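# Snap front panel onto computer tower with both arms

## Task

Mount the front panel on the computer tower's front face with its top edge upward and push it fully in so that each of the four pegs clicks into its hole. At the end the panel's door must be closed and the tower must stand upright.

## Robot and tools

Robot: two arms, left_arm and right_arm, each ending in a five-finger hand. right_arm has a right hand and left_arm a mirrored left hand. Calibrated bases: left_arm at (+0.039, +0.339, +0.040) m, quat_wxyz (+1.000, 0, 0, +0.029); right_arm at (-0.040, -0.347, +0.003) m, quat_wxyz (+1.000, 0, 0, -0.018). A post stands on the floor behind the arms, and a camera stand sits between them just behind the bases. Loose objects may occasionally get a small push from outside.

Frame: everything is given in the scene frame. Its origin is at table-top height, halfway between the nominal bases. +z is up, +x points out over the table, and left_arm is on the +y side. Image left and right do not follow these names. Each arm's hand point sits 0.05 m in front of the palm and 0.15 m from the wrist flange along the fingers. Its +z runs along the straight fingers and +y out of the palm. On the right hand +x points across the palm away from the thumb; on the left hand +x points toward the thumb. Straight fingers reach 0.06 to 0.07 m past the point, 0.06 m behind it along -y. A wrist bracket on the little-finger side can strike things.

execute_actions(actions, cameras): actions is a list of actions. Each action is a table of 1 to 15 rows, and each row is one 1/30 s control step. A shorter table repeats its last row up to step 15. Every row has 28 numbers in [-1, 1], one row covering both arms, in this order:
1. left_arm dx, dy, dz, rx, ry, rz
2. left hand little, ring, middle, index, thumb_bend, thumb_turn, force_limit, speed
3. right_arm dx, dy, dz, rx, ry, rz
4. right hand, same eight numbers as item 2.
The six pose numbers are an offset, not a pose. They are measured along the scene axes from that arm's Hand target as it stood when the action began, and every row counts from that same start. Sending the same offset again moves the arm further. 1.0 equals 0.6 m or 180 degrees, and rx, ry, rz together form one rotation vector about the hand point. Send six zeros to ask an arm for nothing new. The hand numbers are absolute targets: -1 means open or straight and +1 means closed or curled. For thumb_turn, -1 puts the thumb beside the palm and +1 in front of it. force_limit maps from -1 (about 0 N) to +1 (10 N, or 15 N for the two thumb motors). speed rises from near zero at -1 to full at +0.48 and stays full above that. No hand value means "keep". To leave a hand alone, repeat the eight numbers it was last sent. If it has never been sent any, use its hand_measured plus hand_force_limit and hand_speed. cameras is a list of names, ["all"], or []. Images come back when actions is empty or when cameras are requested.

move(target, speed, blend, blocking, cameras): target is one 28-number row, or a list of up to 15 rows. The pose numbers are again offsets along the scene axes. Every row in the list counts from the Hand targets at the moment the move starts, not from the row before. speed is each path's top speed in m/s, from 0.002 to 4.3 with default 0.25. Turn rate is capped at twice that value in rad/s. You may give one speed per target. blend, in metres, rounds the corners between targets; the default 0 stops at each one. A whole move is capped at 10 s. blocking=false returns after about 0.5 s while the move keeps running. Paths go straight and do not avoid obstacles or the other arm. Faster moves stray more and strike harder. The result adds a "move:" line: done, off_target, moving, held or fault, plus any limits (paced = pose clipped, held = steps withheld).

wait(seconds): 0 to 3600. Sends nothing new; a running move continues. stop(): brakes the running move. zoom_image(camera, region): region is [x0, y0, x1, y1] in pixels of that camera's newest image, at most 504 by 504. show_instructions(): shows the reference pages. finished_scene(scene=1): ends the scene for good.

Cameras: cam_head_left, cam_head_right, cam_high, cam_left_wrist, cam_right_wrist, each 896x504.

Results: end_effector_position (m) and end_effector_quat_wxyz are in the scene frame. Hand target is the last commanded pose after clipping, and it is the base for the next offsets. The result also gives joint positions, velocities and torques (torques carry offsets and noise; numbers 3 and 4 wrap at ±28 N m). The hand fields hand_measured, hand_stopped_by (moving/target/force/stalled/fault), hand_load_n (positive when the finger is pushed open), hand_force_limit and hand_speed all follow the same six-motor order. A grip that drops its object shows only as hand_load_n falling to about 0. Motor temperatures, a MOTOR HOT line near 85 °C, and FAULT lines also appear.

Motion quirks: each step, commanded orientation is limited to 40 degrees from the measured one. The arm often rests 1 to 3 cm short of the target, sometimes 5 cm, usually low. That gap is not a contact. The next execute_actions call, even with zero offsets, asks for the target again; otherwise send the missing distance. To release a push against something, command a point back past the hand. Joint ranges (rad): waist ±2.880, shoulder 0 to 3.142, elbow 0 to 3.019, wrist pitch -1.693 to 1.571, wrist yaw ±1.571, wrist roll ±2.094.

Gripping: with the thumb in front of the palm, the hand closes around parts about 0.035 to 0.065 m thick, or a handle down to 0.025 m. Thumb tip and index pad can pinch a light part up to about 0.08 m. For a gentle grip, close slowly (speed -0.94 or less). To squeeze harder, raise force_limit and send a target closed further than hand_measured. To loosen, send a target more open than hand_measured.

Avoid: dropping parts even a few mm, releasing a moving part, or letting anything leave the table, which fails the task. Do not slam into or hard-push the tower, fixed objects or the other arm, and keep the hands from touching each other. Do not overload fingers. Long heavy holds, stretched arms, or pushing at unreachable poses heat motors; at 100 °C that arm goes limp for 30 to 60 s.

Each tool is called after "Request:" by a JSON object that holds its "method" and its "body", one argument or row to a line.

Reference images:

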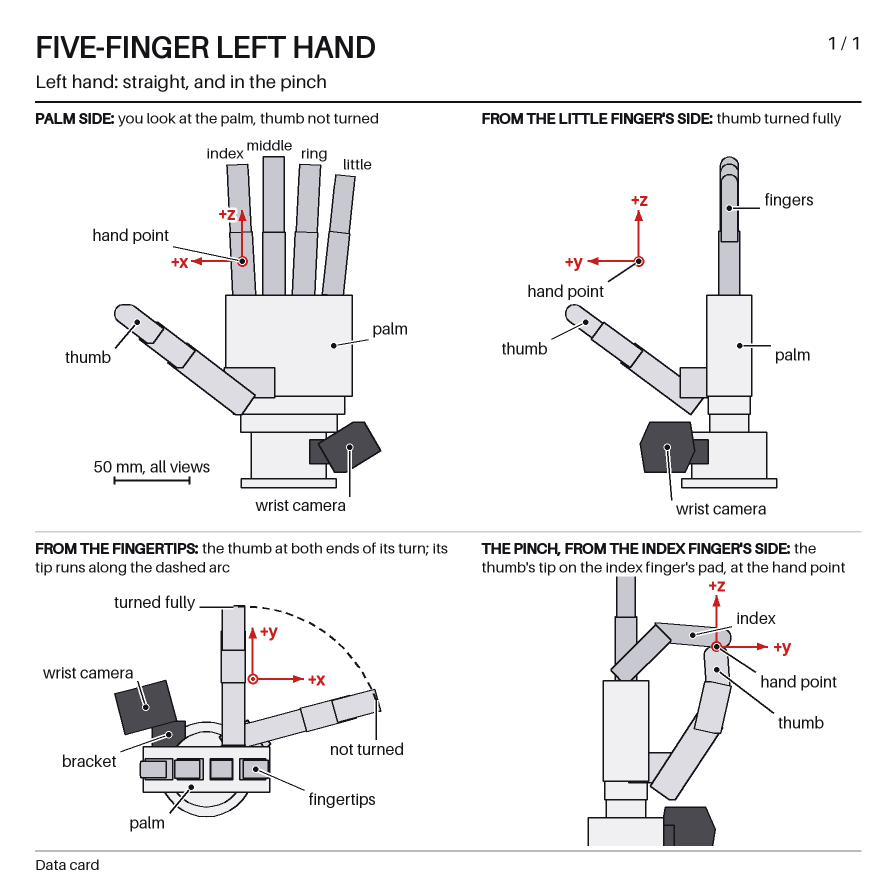

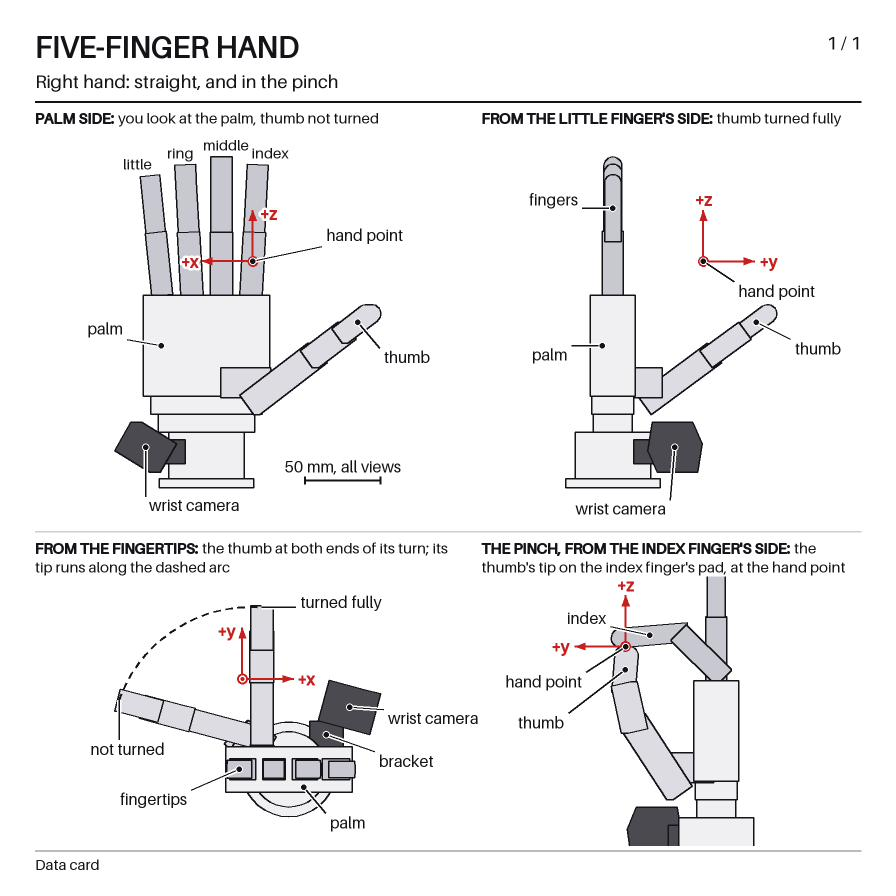

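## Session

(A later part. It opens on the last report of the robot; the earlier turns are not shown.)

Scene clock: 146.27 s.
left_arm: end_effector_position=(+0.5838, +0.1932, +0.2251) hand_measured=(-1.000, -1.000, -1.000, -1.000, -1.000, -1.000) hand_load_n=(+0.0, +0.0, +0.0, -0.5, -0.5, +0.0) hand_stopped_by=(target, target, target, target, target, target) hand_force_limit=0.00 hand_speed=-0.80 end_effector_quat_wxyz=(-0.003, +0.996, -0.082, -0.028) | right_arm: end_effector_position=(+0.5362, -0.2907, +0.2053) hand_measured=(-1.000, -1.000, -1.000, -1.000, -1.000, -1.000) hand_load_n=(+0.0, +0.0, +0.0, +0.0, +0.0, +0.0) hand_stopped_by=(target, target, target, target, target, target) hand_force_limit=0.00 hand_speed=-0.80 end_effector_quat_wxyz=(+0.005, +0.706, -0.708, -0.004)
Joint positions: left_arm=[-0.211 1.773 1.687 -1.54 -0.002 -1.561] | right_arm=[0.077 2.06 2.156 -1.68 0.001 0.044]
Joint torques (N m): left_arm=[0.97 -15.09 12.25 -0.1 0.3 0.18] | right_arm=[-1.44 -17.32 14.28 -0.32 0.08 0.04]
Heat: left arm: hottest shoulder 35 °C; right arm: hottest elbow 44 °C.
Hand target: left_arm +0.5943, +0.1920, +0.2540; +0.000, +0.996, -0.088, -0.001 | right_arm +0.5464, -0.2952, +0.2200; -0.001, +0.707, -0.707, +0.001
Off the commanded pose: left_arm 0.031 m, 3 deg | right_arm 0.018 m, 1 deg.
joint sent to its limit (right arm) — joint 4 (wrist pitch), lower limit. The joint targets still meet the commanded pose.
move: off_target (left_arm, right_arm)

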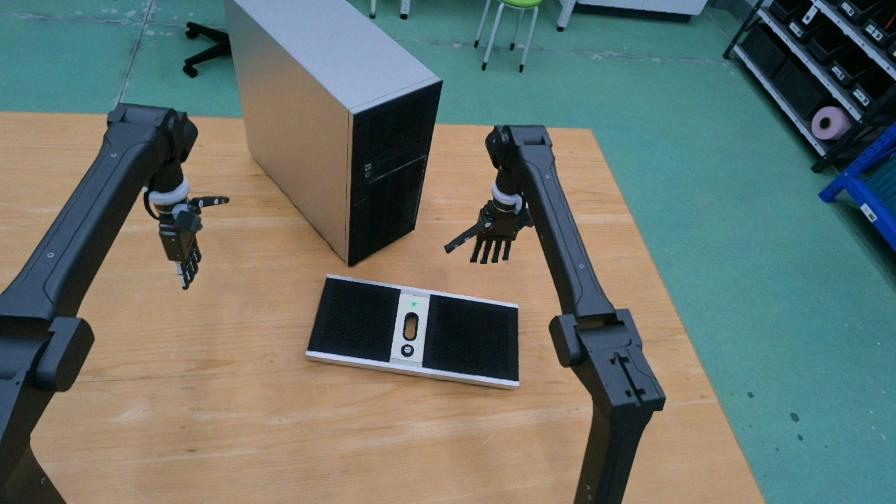

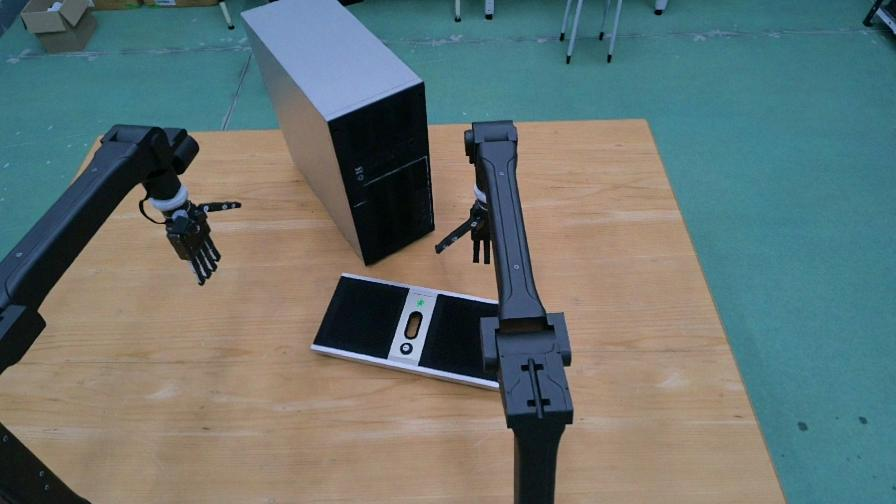

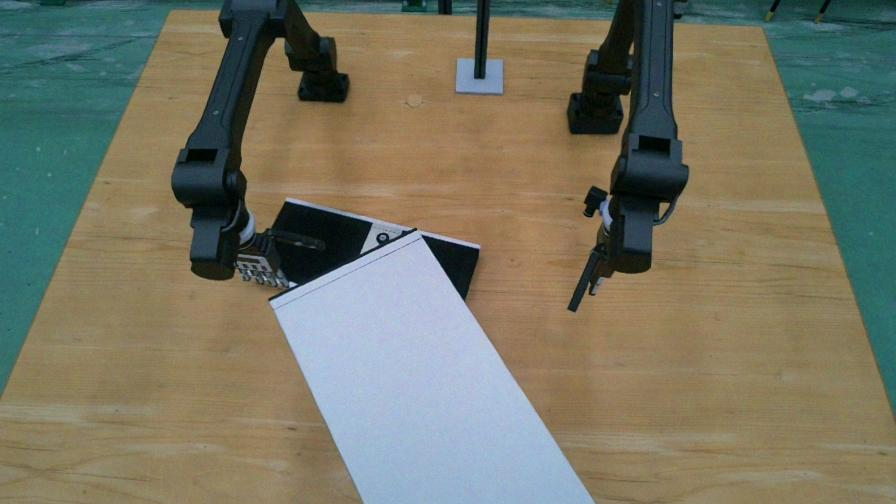

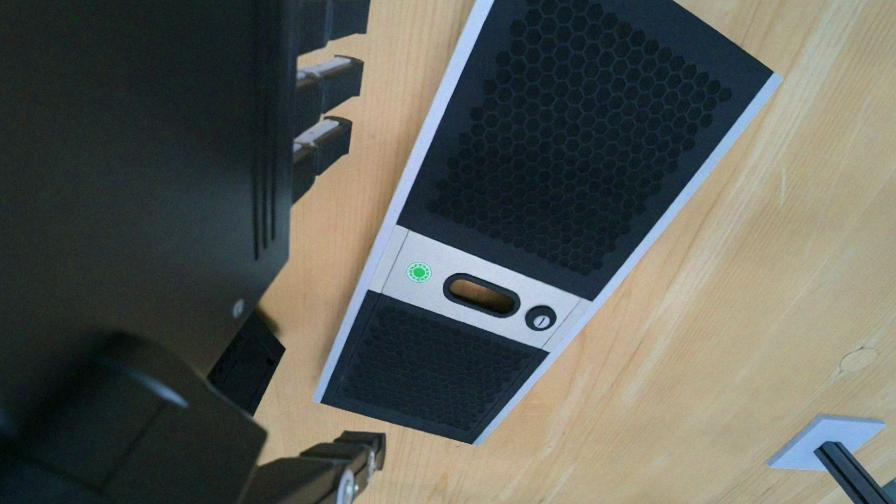

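Request:
{"method": "move", "body": {
  "target": [0.0,0.0,0.0,0,0,0,-1,-1,-1,-1,-1,-1,0,-0.8,0.02,0.035,-0.195,0,0,0,-1,-1,-1,-1,-1,-1,0,-0.8],
  "cameras": ["cam_head_left", "cam_head_right", "cam_right_wrist"],
  "speed": 0.15
}}

Scene clock: 151.60 s.
left_arm: end_effector_position=(+0.5837, +0.1932, +0.2251) hand_measured=(-1.000, -1.000, -1.000, -1.000, -1.000, -1.000) hand_load_n=(+0.0, +0.0, +0.0, +0.0, +0.0, +0.0) hand_stopped_by=(target, target, target, target, target, target) hand_force_limit=0.00 hand_speed=-0.80 end_effector_quat_wxyz=(-0.003, +0.996, -0.082, -0.028) | right_arm: end_effector_position=(+0.5597, -0.2782, +0.1162) hand_measured=(-1.000, -1.000, -1.000, -1.000, -1.000, -1.000) hand_load_n=(+0.0, +0.0, +0.0, +0.0, +0.0, +0.0) hand_stopped_by=(target, target, target, target, target, target) hand_force_limit=0.00 hand_speed=-0.80 end_effector_quat_wxyz=(-0.007, +0.708, -0.706, +0.006)
Joint positions: left_arm=[-0.211 1.773 1.687 -1.54 -0.002 -1.56] | right_arm=[0.095 2.114 2.016 -1.455 0.001 0.056]
Joint torques (N m): left_arm=[0.97 -15.09 12.25 -0.1 0.29 0.18] | right_arm=[0.15 -17.2 8.77 0.49 0.12 0.17]
Heat: left arm: hottest shoulder 35 °C; right arm: hottest elbow 45 °C.
Hand target: left_arm +0.5942, +0.1920, +0.2540; +0.000, +0.996, -0.088, -0.001 | right_arm +0.5583, -0.2742, +0.1029; +0.000, +0.707, -0.707, +0.001
Off the commanded pose: left_arm 0.031 m, 3 deg | right_arm 0.014 m, 1 deg.
move: off_target (right_arm)

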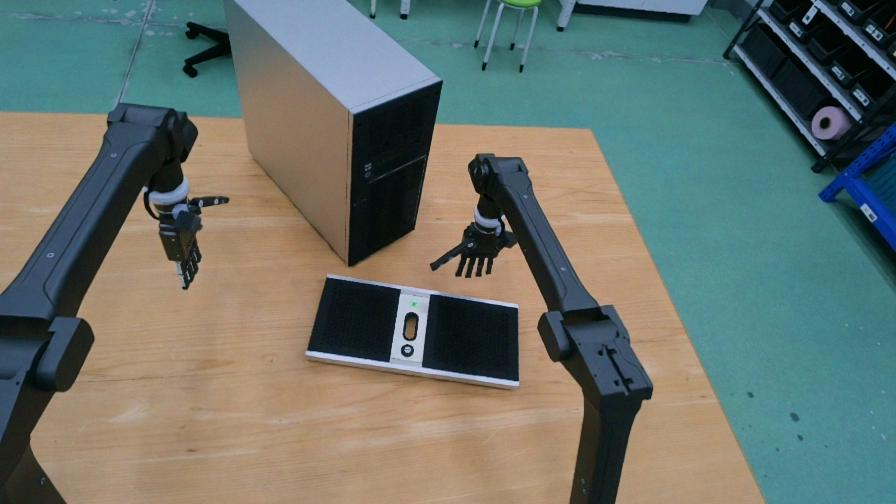

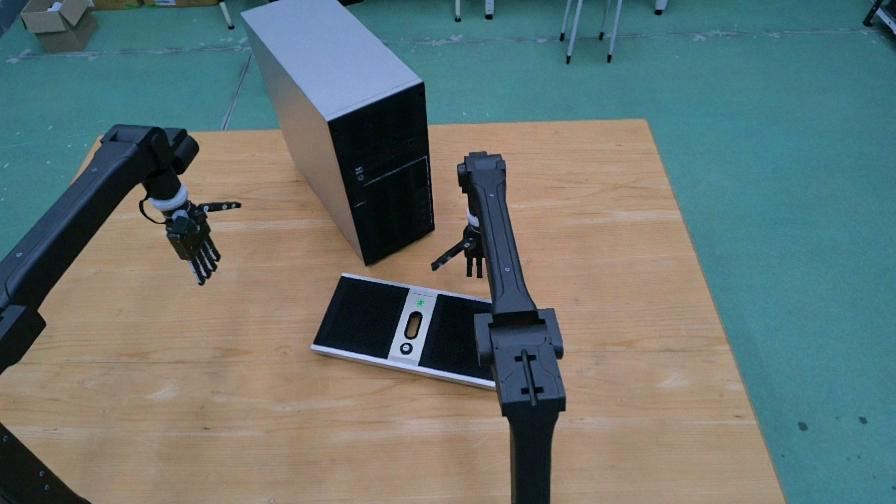

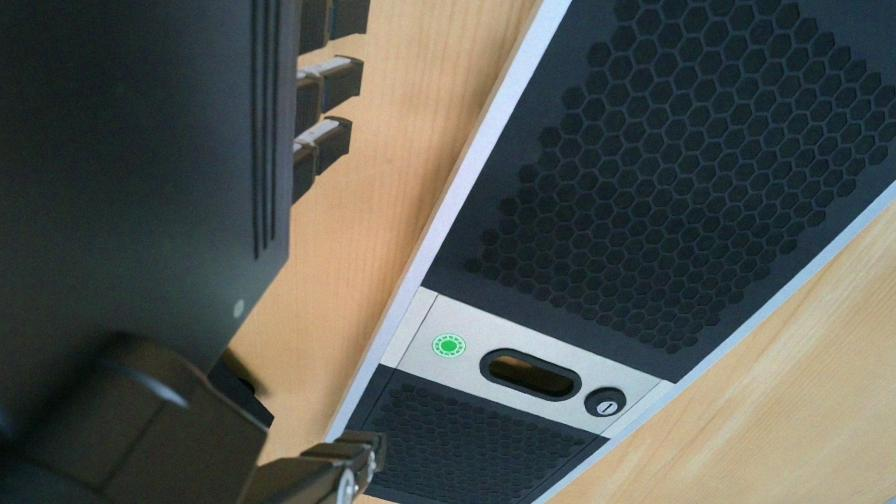

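Request:
{"method": "move", "body": {
  "target": [
    [0.0,0.0,0.0,0,0,0,-1,-1,-1,-1,-1,-1,0,-0.8,0.0,0.0,-0.055,0,0,0,-1,-1,-1,-1,-1,-1,0,-0.8]
  ],
  "cameras": ["cam_head_left"],
  "speed": 0.1
}}

Scene clock: 153.07 s.
left_arm: end_effector_position=(+0.5837, +0.1932, +0.2251) hand_measured=(-1.000, -1.000, -1.000, -1.000, -1.000, -1.000) hand_load_n=(+0.0, +0.0, +0.0, +0.0, +0.0, +0.0) hand_stopped_by=(target, target, target, target, target, target) hand_force_limit=0.00 hand_speed=-0.80 end_effector_quat_wxyz=(-0.003, +0.996, -0.082, -0.028) | right_arm: end_effector_position=(+0.5620, -0.2781, +0.0894) hand_measured=(-1.000, -1.000, -1.000, -1.000, -1.000, -1.000) hand_load_n=(+0.0, +0.0, +0.0, +0.0, +0.0, +0.0) hand_stopped_by=(target, target, target, target, target, target) hand_force_limit=0.00 hand_speed=-0.80 end_effector_quat_wxyz=(-0.011, +0.708, -0.706, +0.011)
Joint positions: left_arm=[-0.211 1.773 1.687 -1.54 -0.002 -1.56] | right_arm=[0.095 2.121 1.96 -1.378 0.001 0.056]
Joint torques (N m): left_arm=[1.08 -15.09 12.22 -0.13 0.29 0.19] | right_arm=[0.62 -17.55 8.51 0.57 0.15 0.13]
Heat: left arm: hottest shoulder 35 °C; right arm: hottest elbow 45 °C.
Hand target: left_arm +0.5942, +0.1920, +0.2540; +0.000, +0.996, -0.088, -0.001 | right_arm +0.5584, -0.2742, +0.0700; -0.001, +0.707, -0.707, +0.001
Off the commanded pose: left_arm 0.031 m, 3 deg | right_arm 0.020 m, 2 deg.
move: off_target (right_arm)

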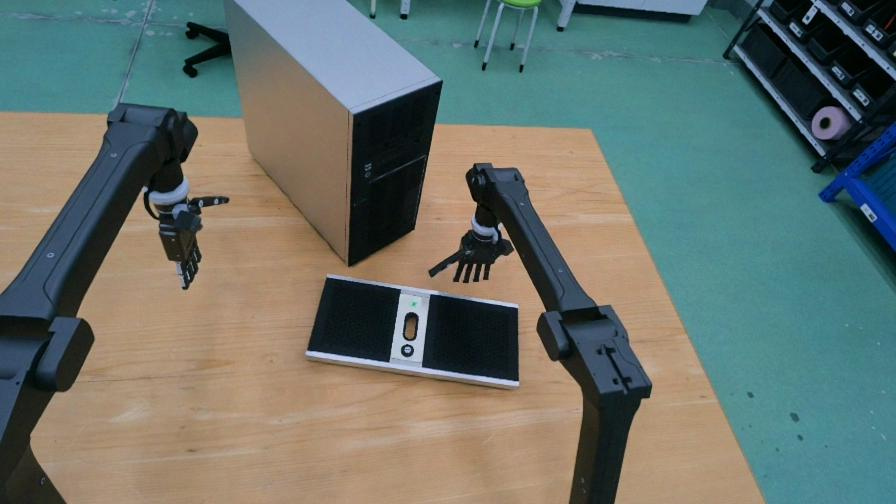

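Request:
{"method": "move", "body": {
  "target": [
    [0.0,0.0,0.0,0,0,0,-1,-1,-1,-1,-1,-1,0,-0.8,-0.25,0.03,-0.0,0,0,0,-1,-1,-1,-1,-1,-1,0,-0.8]
  ],
  "cameras": ["cam_head_left", "cam_right_wrist", "cam_high"],
  "speed": 0.1
}}

Scene clock: 155.77 s.
left_arm: end_effector_position=(+0.5837, +0.1932, +0.2251) hand_measured=(-1.000, -1.000, -1.000, -1.000, -1.000, -1.000) hand_load_n=(+0.0, +0.0, +0.0, +0.0, -0.5, +0.0) hand_stopped_by=(target, target, target, target, target, target) hand_force_limit=0.00 hand_speed=-0.80 end_effector_quat_wxyz=(-0.003, +0.996, -0.082, -0.028) | right_arm: end_effector_position=(+0.4162, -0.2599, +0.0783) hand_measured=(-1.000, -1.000, -1.000, -1.000, -1.000, -1.000) hand_load_n=(+0.0, +0.0, +0.0, +0.0, +0.0, +0.0) hand_stopped_by=(target, target, target, target, target, target) hand_force_limit=0.00 hand_speed=-0.80 end_effector_quat_wxyz=(-0.008, +0.707, -0.707, +0.007)
Joint positions: left_arm=[-0.211 1.773 1.687 -1.54 -0.002 -1.56] | right_arm=[0.146 1.761 1.372 -1.161 0.002 0.111]
Joint torques (N m): left_arm=[0.97 -15.21 12.23 -0.1 0.3 0.19] | right_arm=[0.09 -13.57 7.42 0.44 0.17 0.13]
Heat: left arm: hottest shoulder 35 °C; right arm: hottest elbow 45 °C.
Hand target: left_arm +0.5942, +0.1920, +0.2540; +0.000, +0.996, -0.088, -0.001 | right_arm +0.4084, -0.2561, +0.0700; -0.001, +0.707, -0.707, +0.001
Off the commanded pose: left_arm 0.031 m, 3 deg | right_arm 0.012 m, 1 deg.
move: off_target (right_arm)
Images, in order (width x height): cam_head_left 896x504, cam_high 896x504, cam_right_wrist 896x504.

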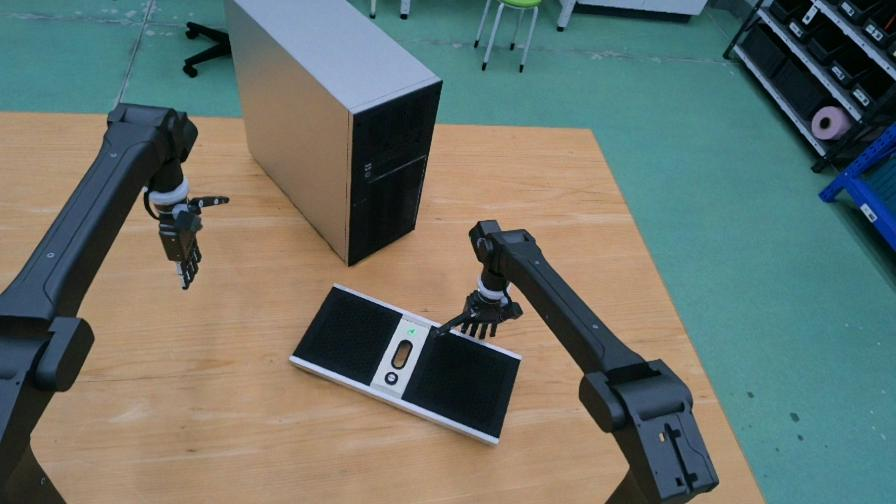

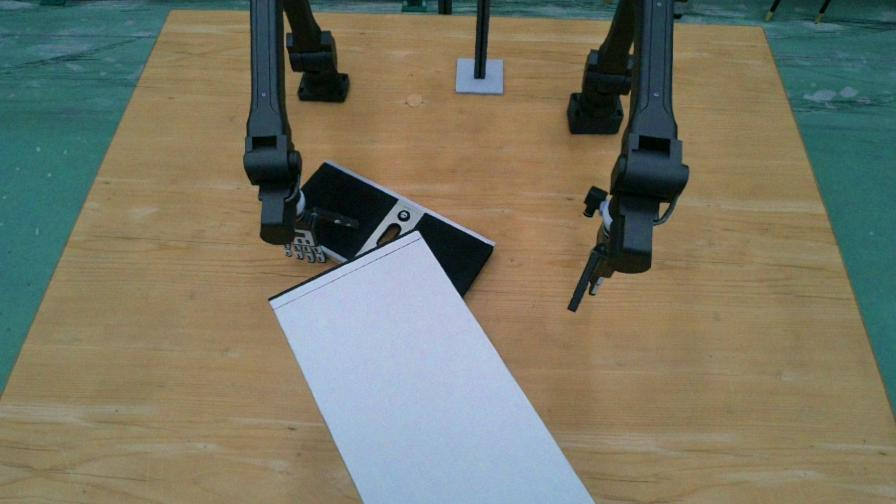

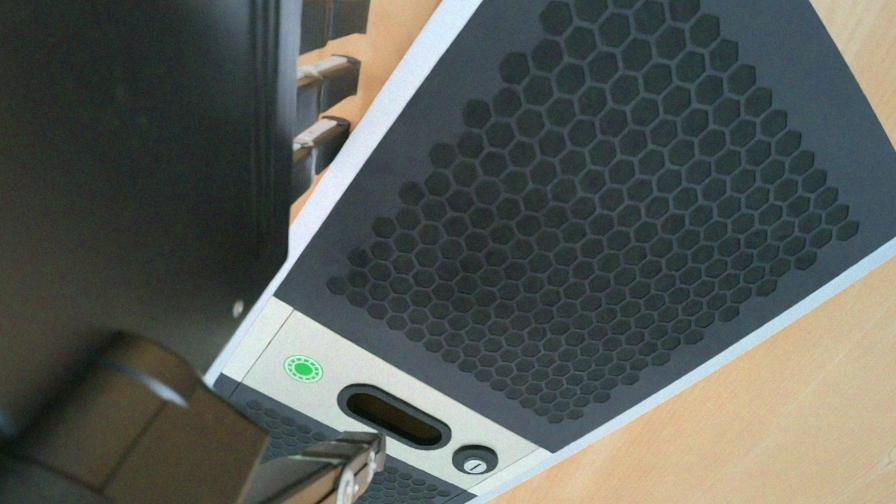

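Request:
{"method": "move", "body": {
  "target": [
    [0.0,0.0,0.0,0,0,0,-1,-1,-1,-1,-1,-1,0,-0.8,-0.15,0.08,0.0,0,0,0,-1,-1,-1,-1,-1,-1,0,-0.8]
  ],
  "cameras": ["cam_head_left", "cam_right_wrist", "cam_high", "cam_left_wrist"],
  "speed": 0.1
}}

Scene clock: 158.43 s.
left_arm: end_effector_position=(+0.5837, +0.1932, +0.2251) hand_measured=(-1.000, -1.000, -1.000, -1.000, -1.000, -1.000) hand_load_n=(+0.0, +0.0, +0.0, +0.0, +0.0, +0.0) hand_stopped_by=(target, target, target, target, target, target) hand_force_limit=0.00 hand_speed=-0.80 end_effector_quat_wxyz=(-0.003, +0.996, -0.082, -0.028) | right_arm: end_effector_position=(+0.3264, -0.2102, +0.0771) hand_measured=(-1.000, -1.000, -1.000, -1.000, -1.000, -1.000) hand_load_n=(+0.0, +0.0, +0.0, +0.0, +0.0, +0.5) hand_stopped_by=(target, target, target, target, target, target) hand_force_limit=0.00 hand_speed=-0.80 end_effector_quat_wxyz=(-0.007, +0.708, -0.706, +0.006)
Joint positions: left_arm=[-0.211 1.773 1.687 -1.54 -0.002 -1.56] | right_arm=[0.283 1.572 1.123 -1.103 0.004 0.245]
Joint torques (N m): left_arm=[0.97 -15.15 12.27 -0.09 0.3 0.18] | right_arm=[-0.67 -10.52 6.97 0.28 0.06 0.17]
Heat: left arm: hottest shoulder 35 °C; right arm: hottest elbow 44 °C.
Hand target: left_arm +0.5942, +0.1920, +0.2540; +0.000, +0.996, -0.088, -0.001 | right_arm +0.3183, -0.2082, +0.0700; +0.000, +0.707, -0.707, +0.001
Off the commanded pose: left_arm 0.031 m, 3 deg | right_arm 0.011 m, 1 deg.
move: off_target (right_arm)
Images, in order (width x height): cam_head_left 896x504, cam_high 896x504, cam_left_wrist 896x504, cam_right_wrist 896x504.

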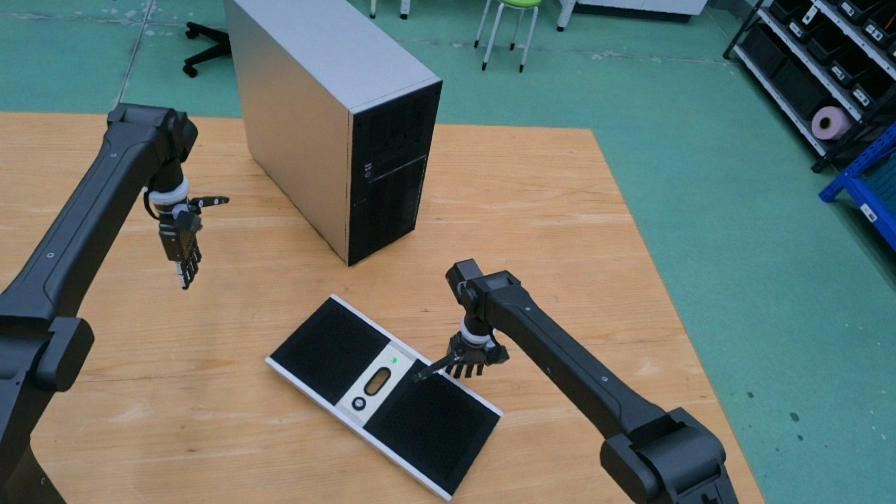

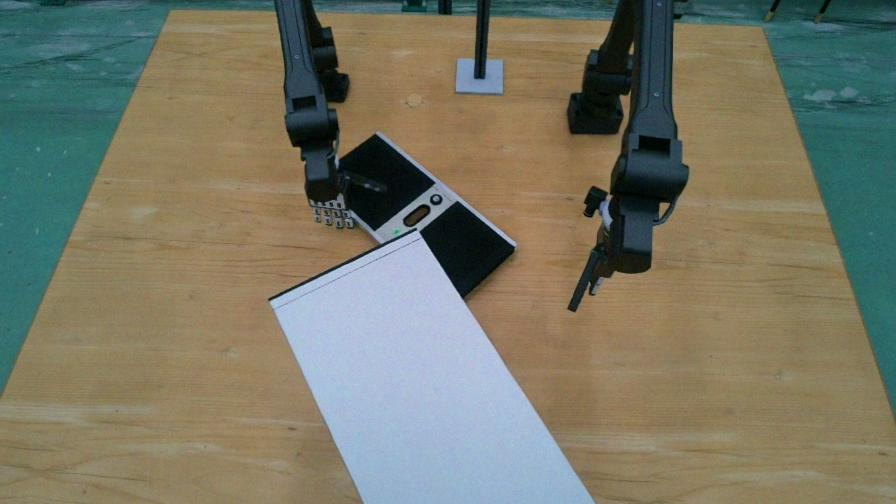

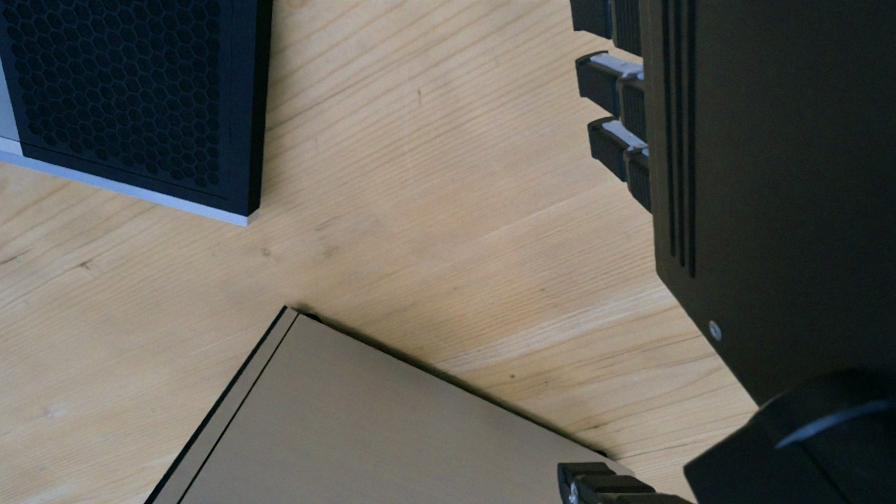

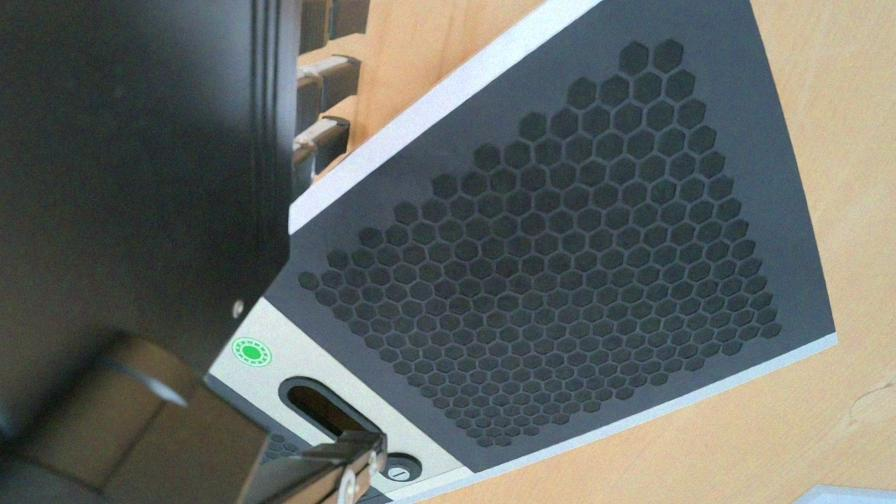

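Request:
{"method": "move", "body": {
  "target": [
    [-0.0655,-0.2417,-0.02,0,0,-0.175,-1,-1,-1,-1,-1,-1,0,-0.8,0.02,-0.02,0.2,0,0,0,-1,-1,-1,-1,-1,-1,0,-0.8],
    [-0.0655,-0.2417,-0.257,0,0,-0.175,-1,-1,-1,-1,-1,-1,0,-0.8,-0.03,-0.12,0.467,0,-0.25,0,-1,-1,-1,-1,-1,-1,0,-0.8]
  ],
  "blend": 0.02,
  "cameras": ["all"],
  "speed": 0.2
}}

Scene clock: 181.83 s.
left_arm: end_effector_position=(+0.5557, +0.0507, +0.1041) hand_measured=(-1.000, -1.000, -1.000, -1.000, -1.000, -1.000) hand_load_n=(+0.0, +0.0, +0.0, +0.0, +0.0, +0.0) hand_stopped_by=(target, target, target, target, target, target) hand_force_limit=0.00 hand_speed=-0.80 end_effector_quat_wxyz=(-0.001, +0.938, -0.346, -0.003) | right_arm: end_effector_position=(+0.2976, -0.2774, +0.3594) hand_measured=(-1.000, -1.000, -1.000, -1.000, -1.000, -1.000) hand_load_n=(+0.0, +0.0, +0.0, +0.0, +0.0, +0.0) hand_stopped_by=(target, target, target, target, target, target) hand_force_limit=0.00 hand_speed=-0.80 end_effector_quat_wxyz=(-0.277, +0.651, -0.653, +0.271)
Joint positions: left_arm=[-0.453 1.929 1.586 -1.233 -0.002 -1.26] | right_arm=[0.192 0.87 1.199 -1.109 0.105 0.116]
Joint torques (N m): left_arm=[0.44 -15.15 7.58 0.77 0.28 0.19] | right_arm=[-1.08 -3.25 9.25 2.32 0.25 0.02]
Heat: left arm: hottest elbow 36 °C; right arm: hottest elbow 43 °C.
Hand target: left_arm +0.5550, +0.0472, +0.0998; +0.000, +0.935, -0.355, -0.001 | right_arm +0.3004, -0.2801, +0.3503; -0.271, +0.653, -0.653, +0.271
Off the commanded pose: left_arm 0.006 m, 1 deg | right_arm 0.010 m, 1 deg.
move: done

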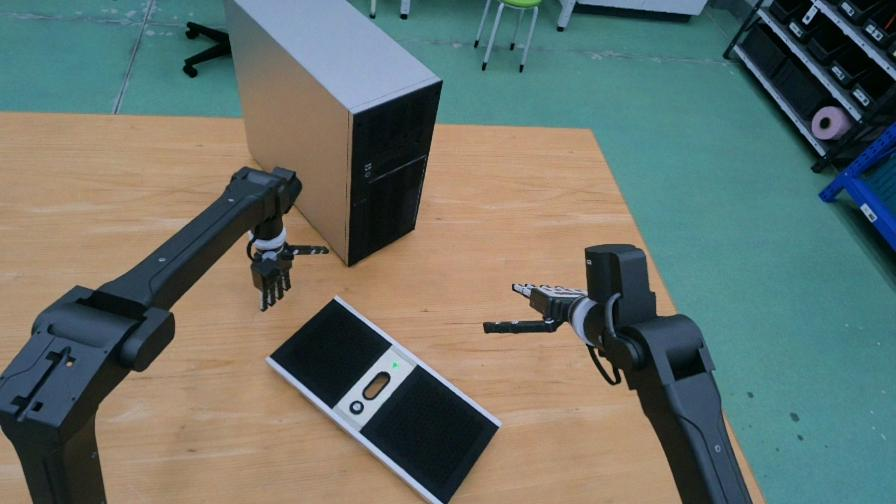

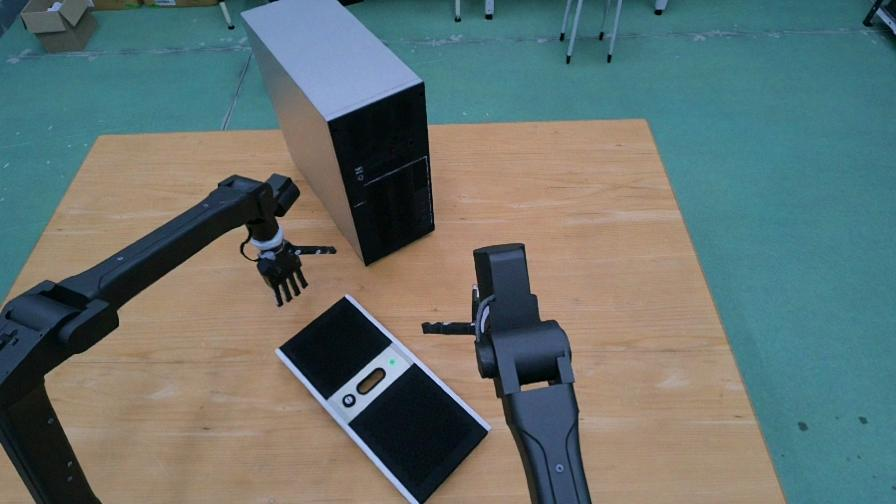

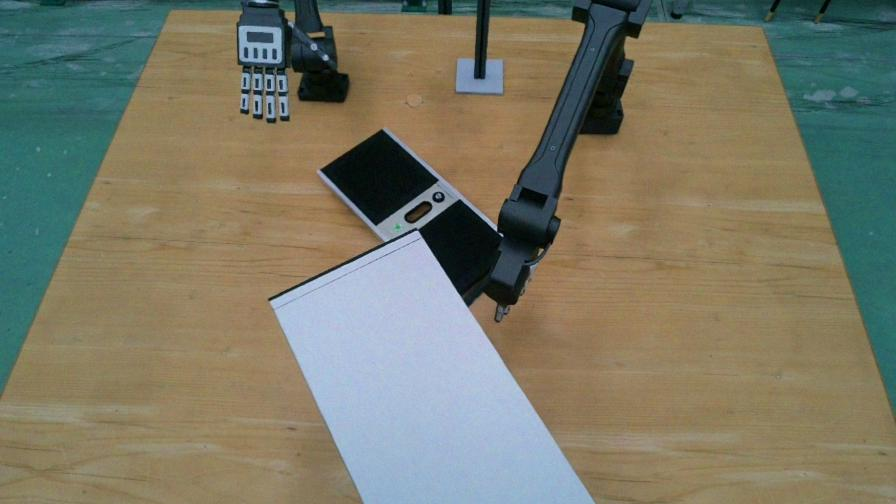

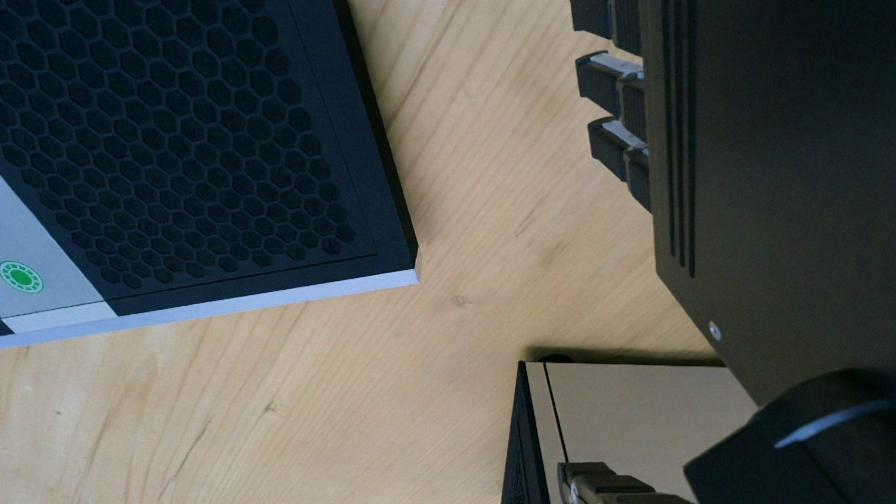

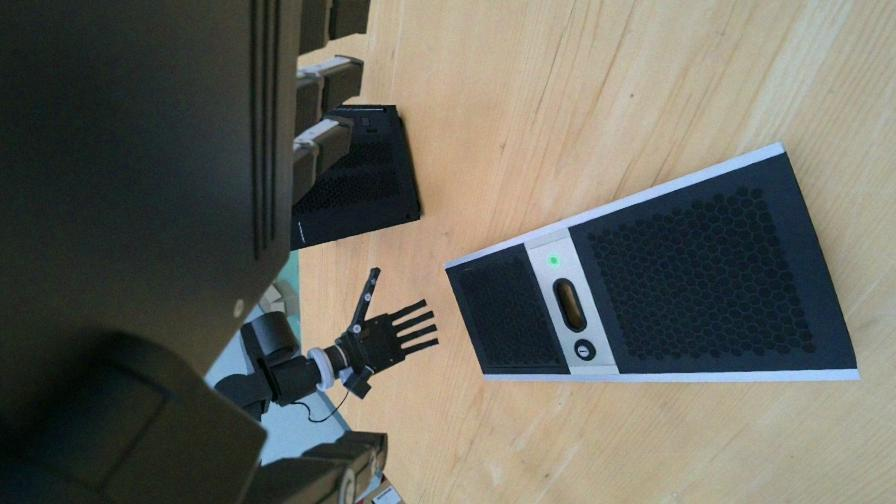

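Request:
{"method": "execute_actions", "body": {
  "actions": []
}}

Scene clock: 187.43 s.
left_arm: end_effector_position=(+0.5557, +0.0507, +0.1041) hand_measured=(-1.000, -1.000, -1.000, -1.000, -1.000, -1.000) hand_load_n=(+0.0, +0.0, +0.0, +0.0, +0.0, +0.0) hand_stopped_by=(target, target, target, target, target, target) hand_force_limit=0.00 hand_speed=-0.80 end_effector_quat_wxyz=(-0.001, +0.938, -0.346, -0.003) | right_arm: end_effector_position=(+0.2976, -0.2774, +0.3594) hand_measured=(-1.000, -1.000, -1.000, -1.000, -1.000, -1.000) hand_load_n=(+0.0, +0.0, +0.0, +0.0, +0.0, +0.0) hand_stopped_by=(target, target, target, target, target, target) hand_force_limit=0.00 hand_speed=-0.80 end_effector_quat_wxyz=(-0.277, +0.651, -0.653, +0.271)
Joint positions: left_arm=[-0.453 1.929 1.586 -1.233 -0.002 -1.26] | right_arm=[0.192 0.87 1.199 -1.109 0.105 0.115]
Joint velocities: within noise
Joint torques (N m): left_arm=[0.32 -15.03 7.65 0.76 0.27 0.18] | right_arm=[-0.44 -2.14 9.26 2.17 0.21 -0.03]
Motor temperatures (°C): left_arm=[29 35 35 27 30 27] | right_arm=[30 31 42 27 29 27]
Heat: left arm: hottest shoulder 35 °C; right arm: hottest elbow 42 °C.
Hand target: left_arm +0.5550, +0.0472, +0.0998; +0.000, +0.935, -0.355, -0.001 | right_arm +0.3004, -0.2801, +0.3503; -0.271, +0.653, -0.653, +0.271
Off the commanded pose: left_arm 0.006 m, 1 deg | right_arm 0.010 m, 1 deg.

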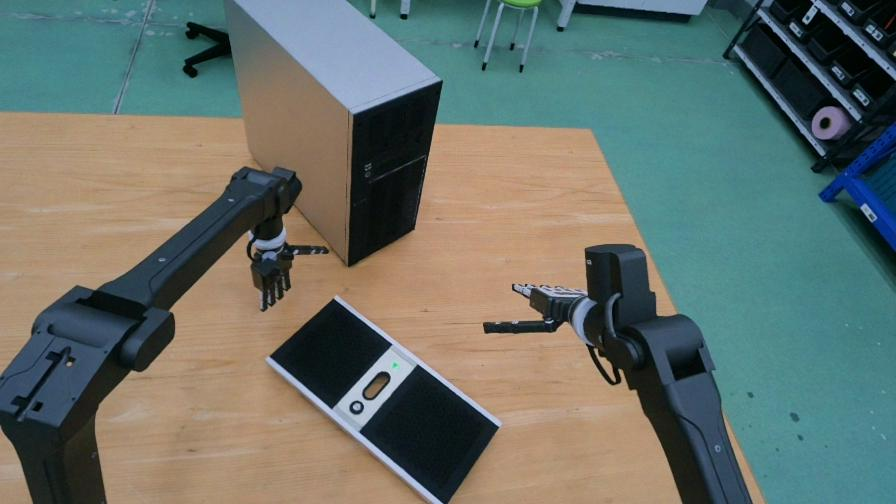

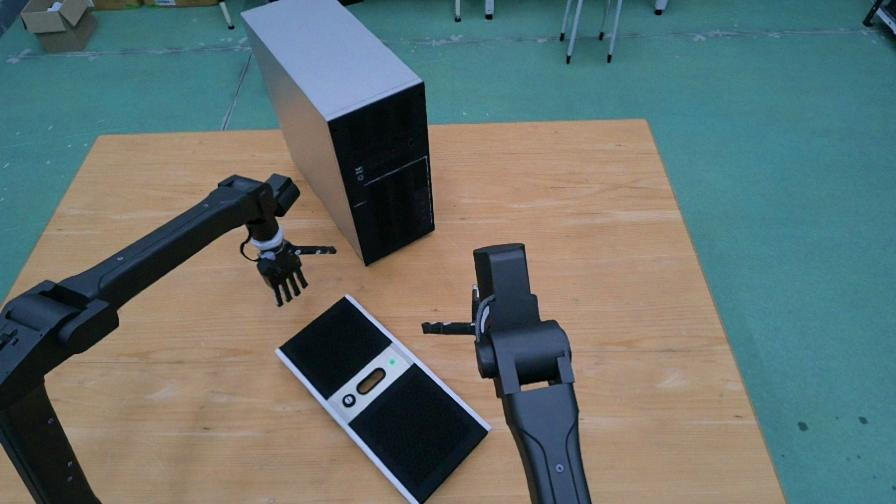

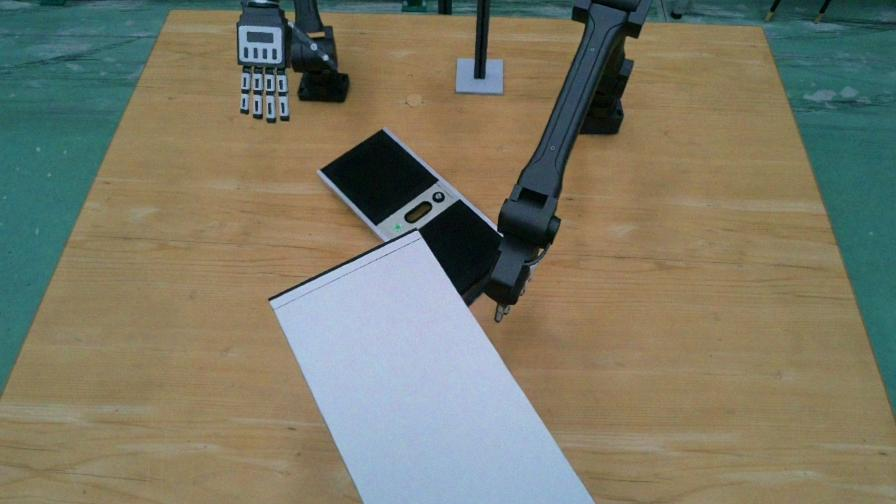

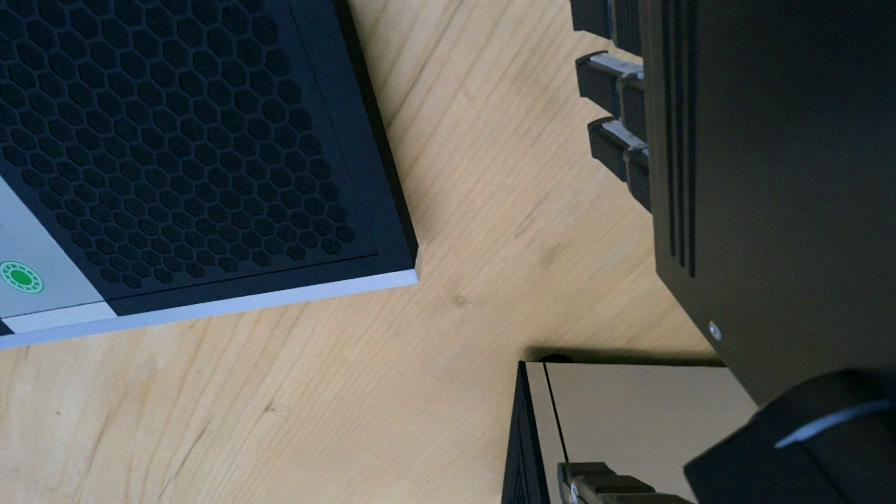

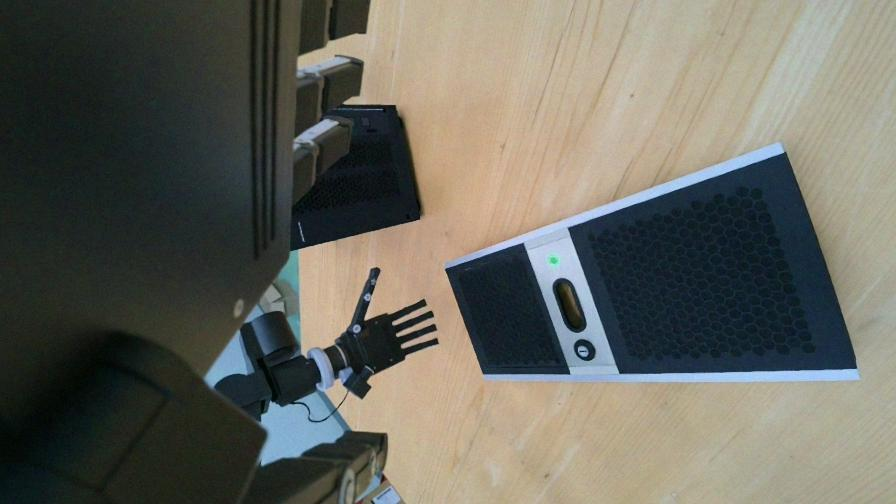

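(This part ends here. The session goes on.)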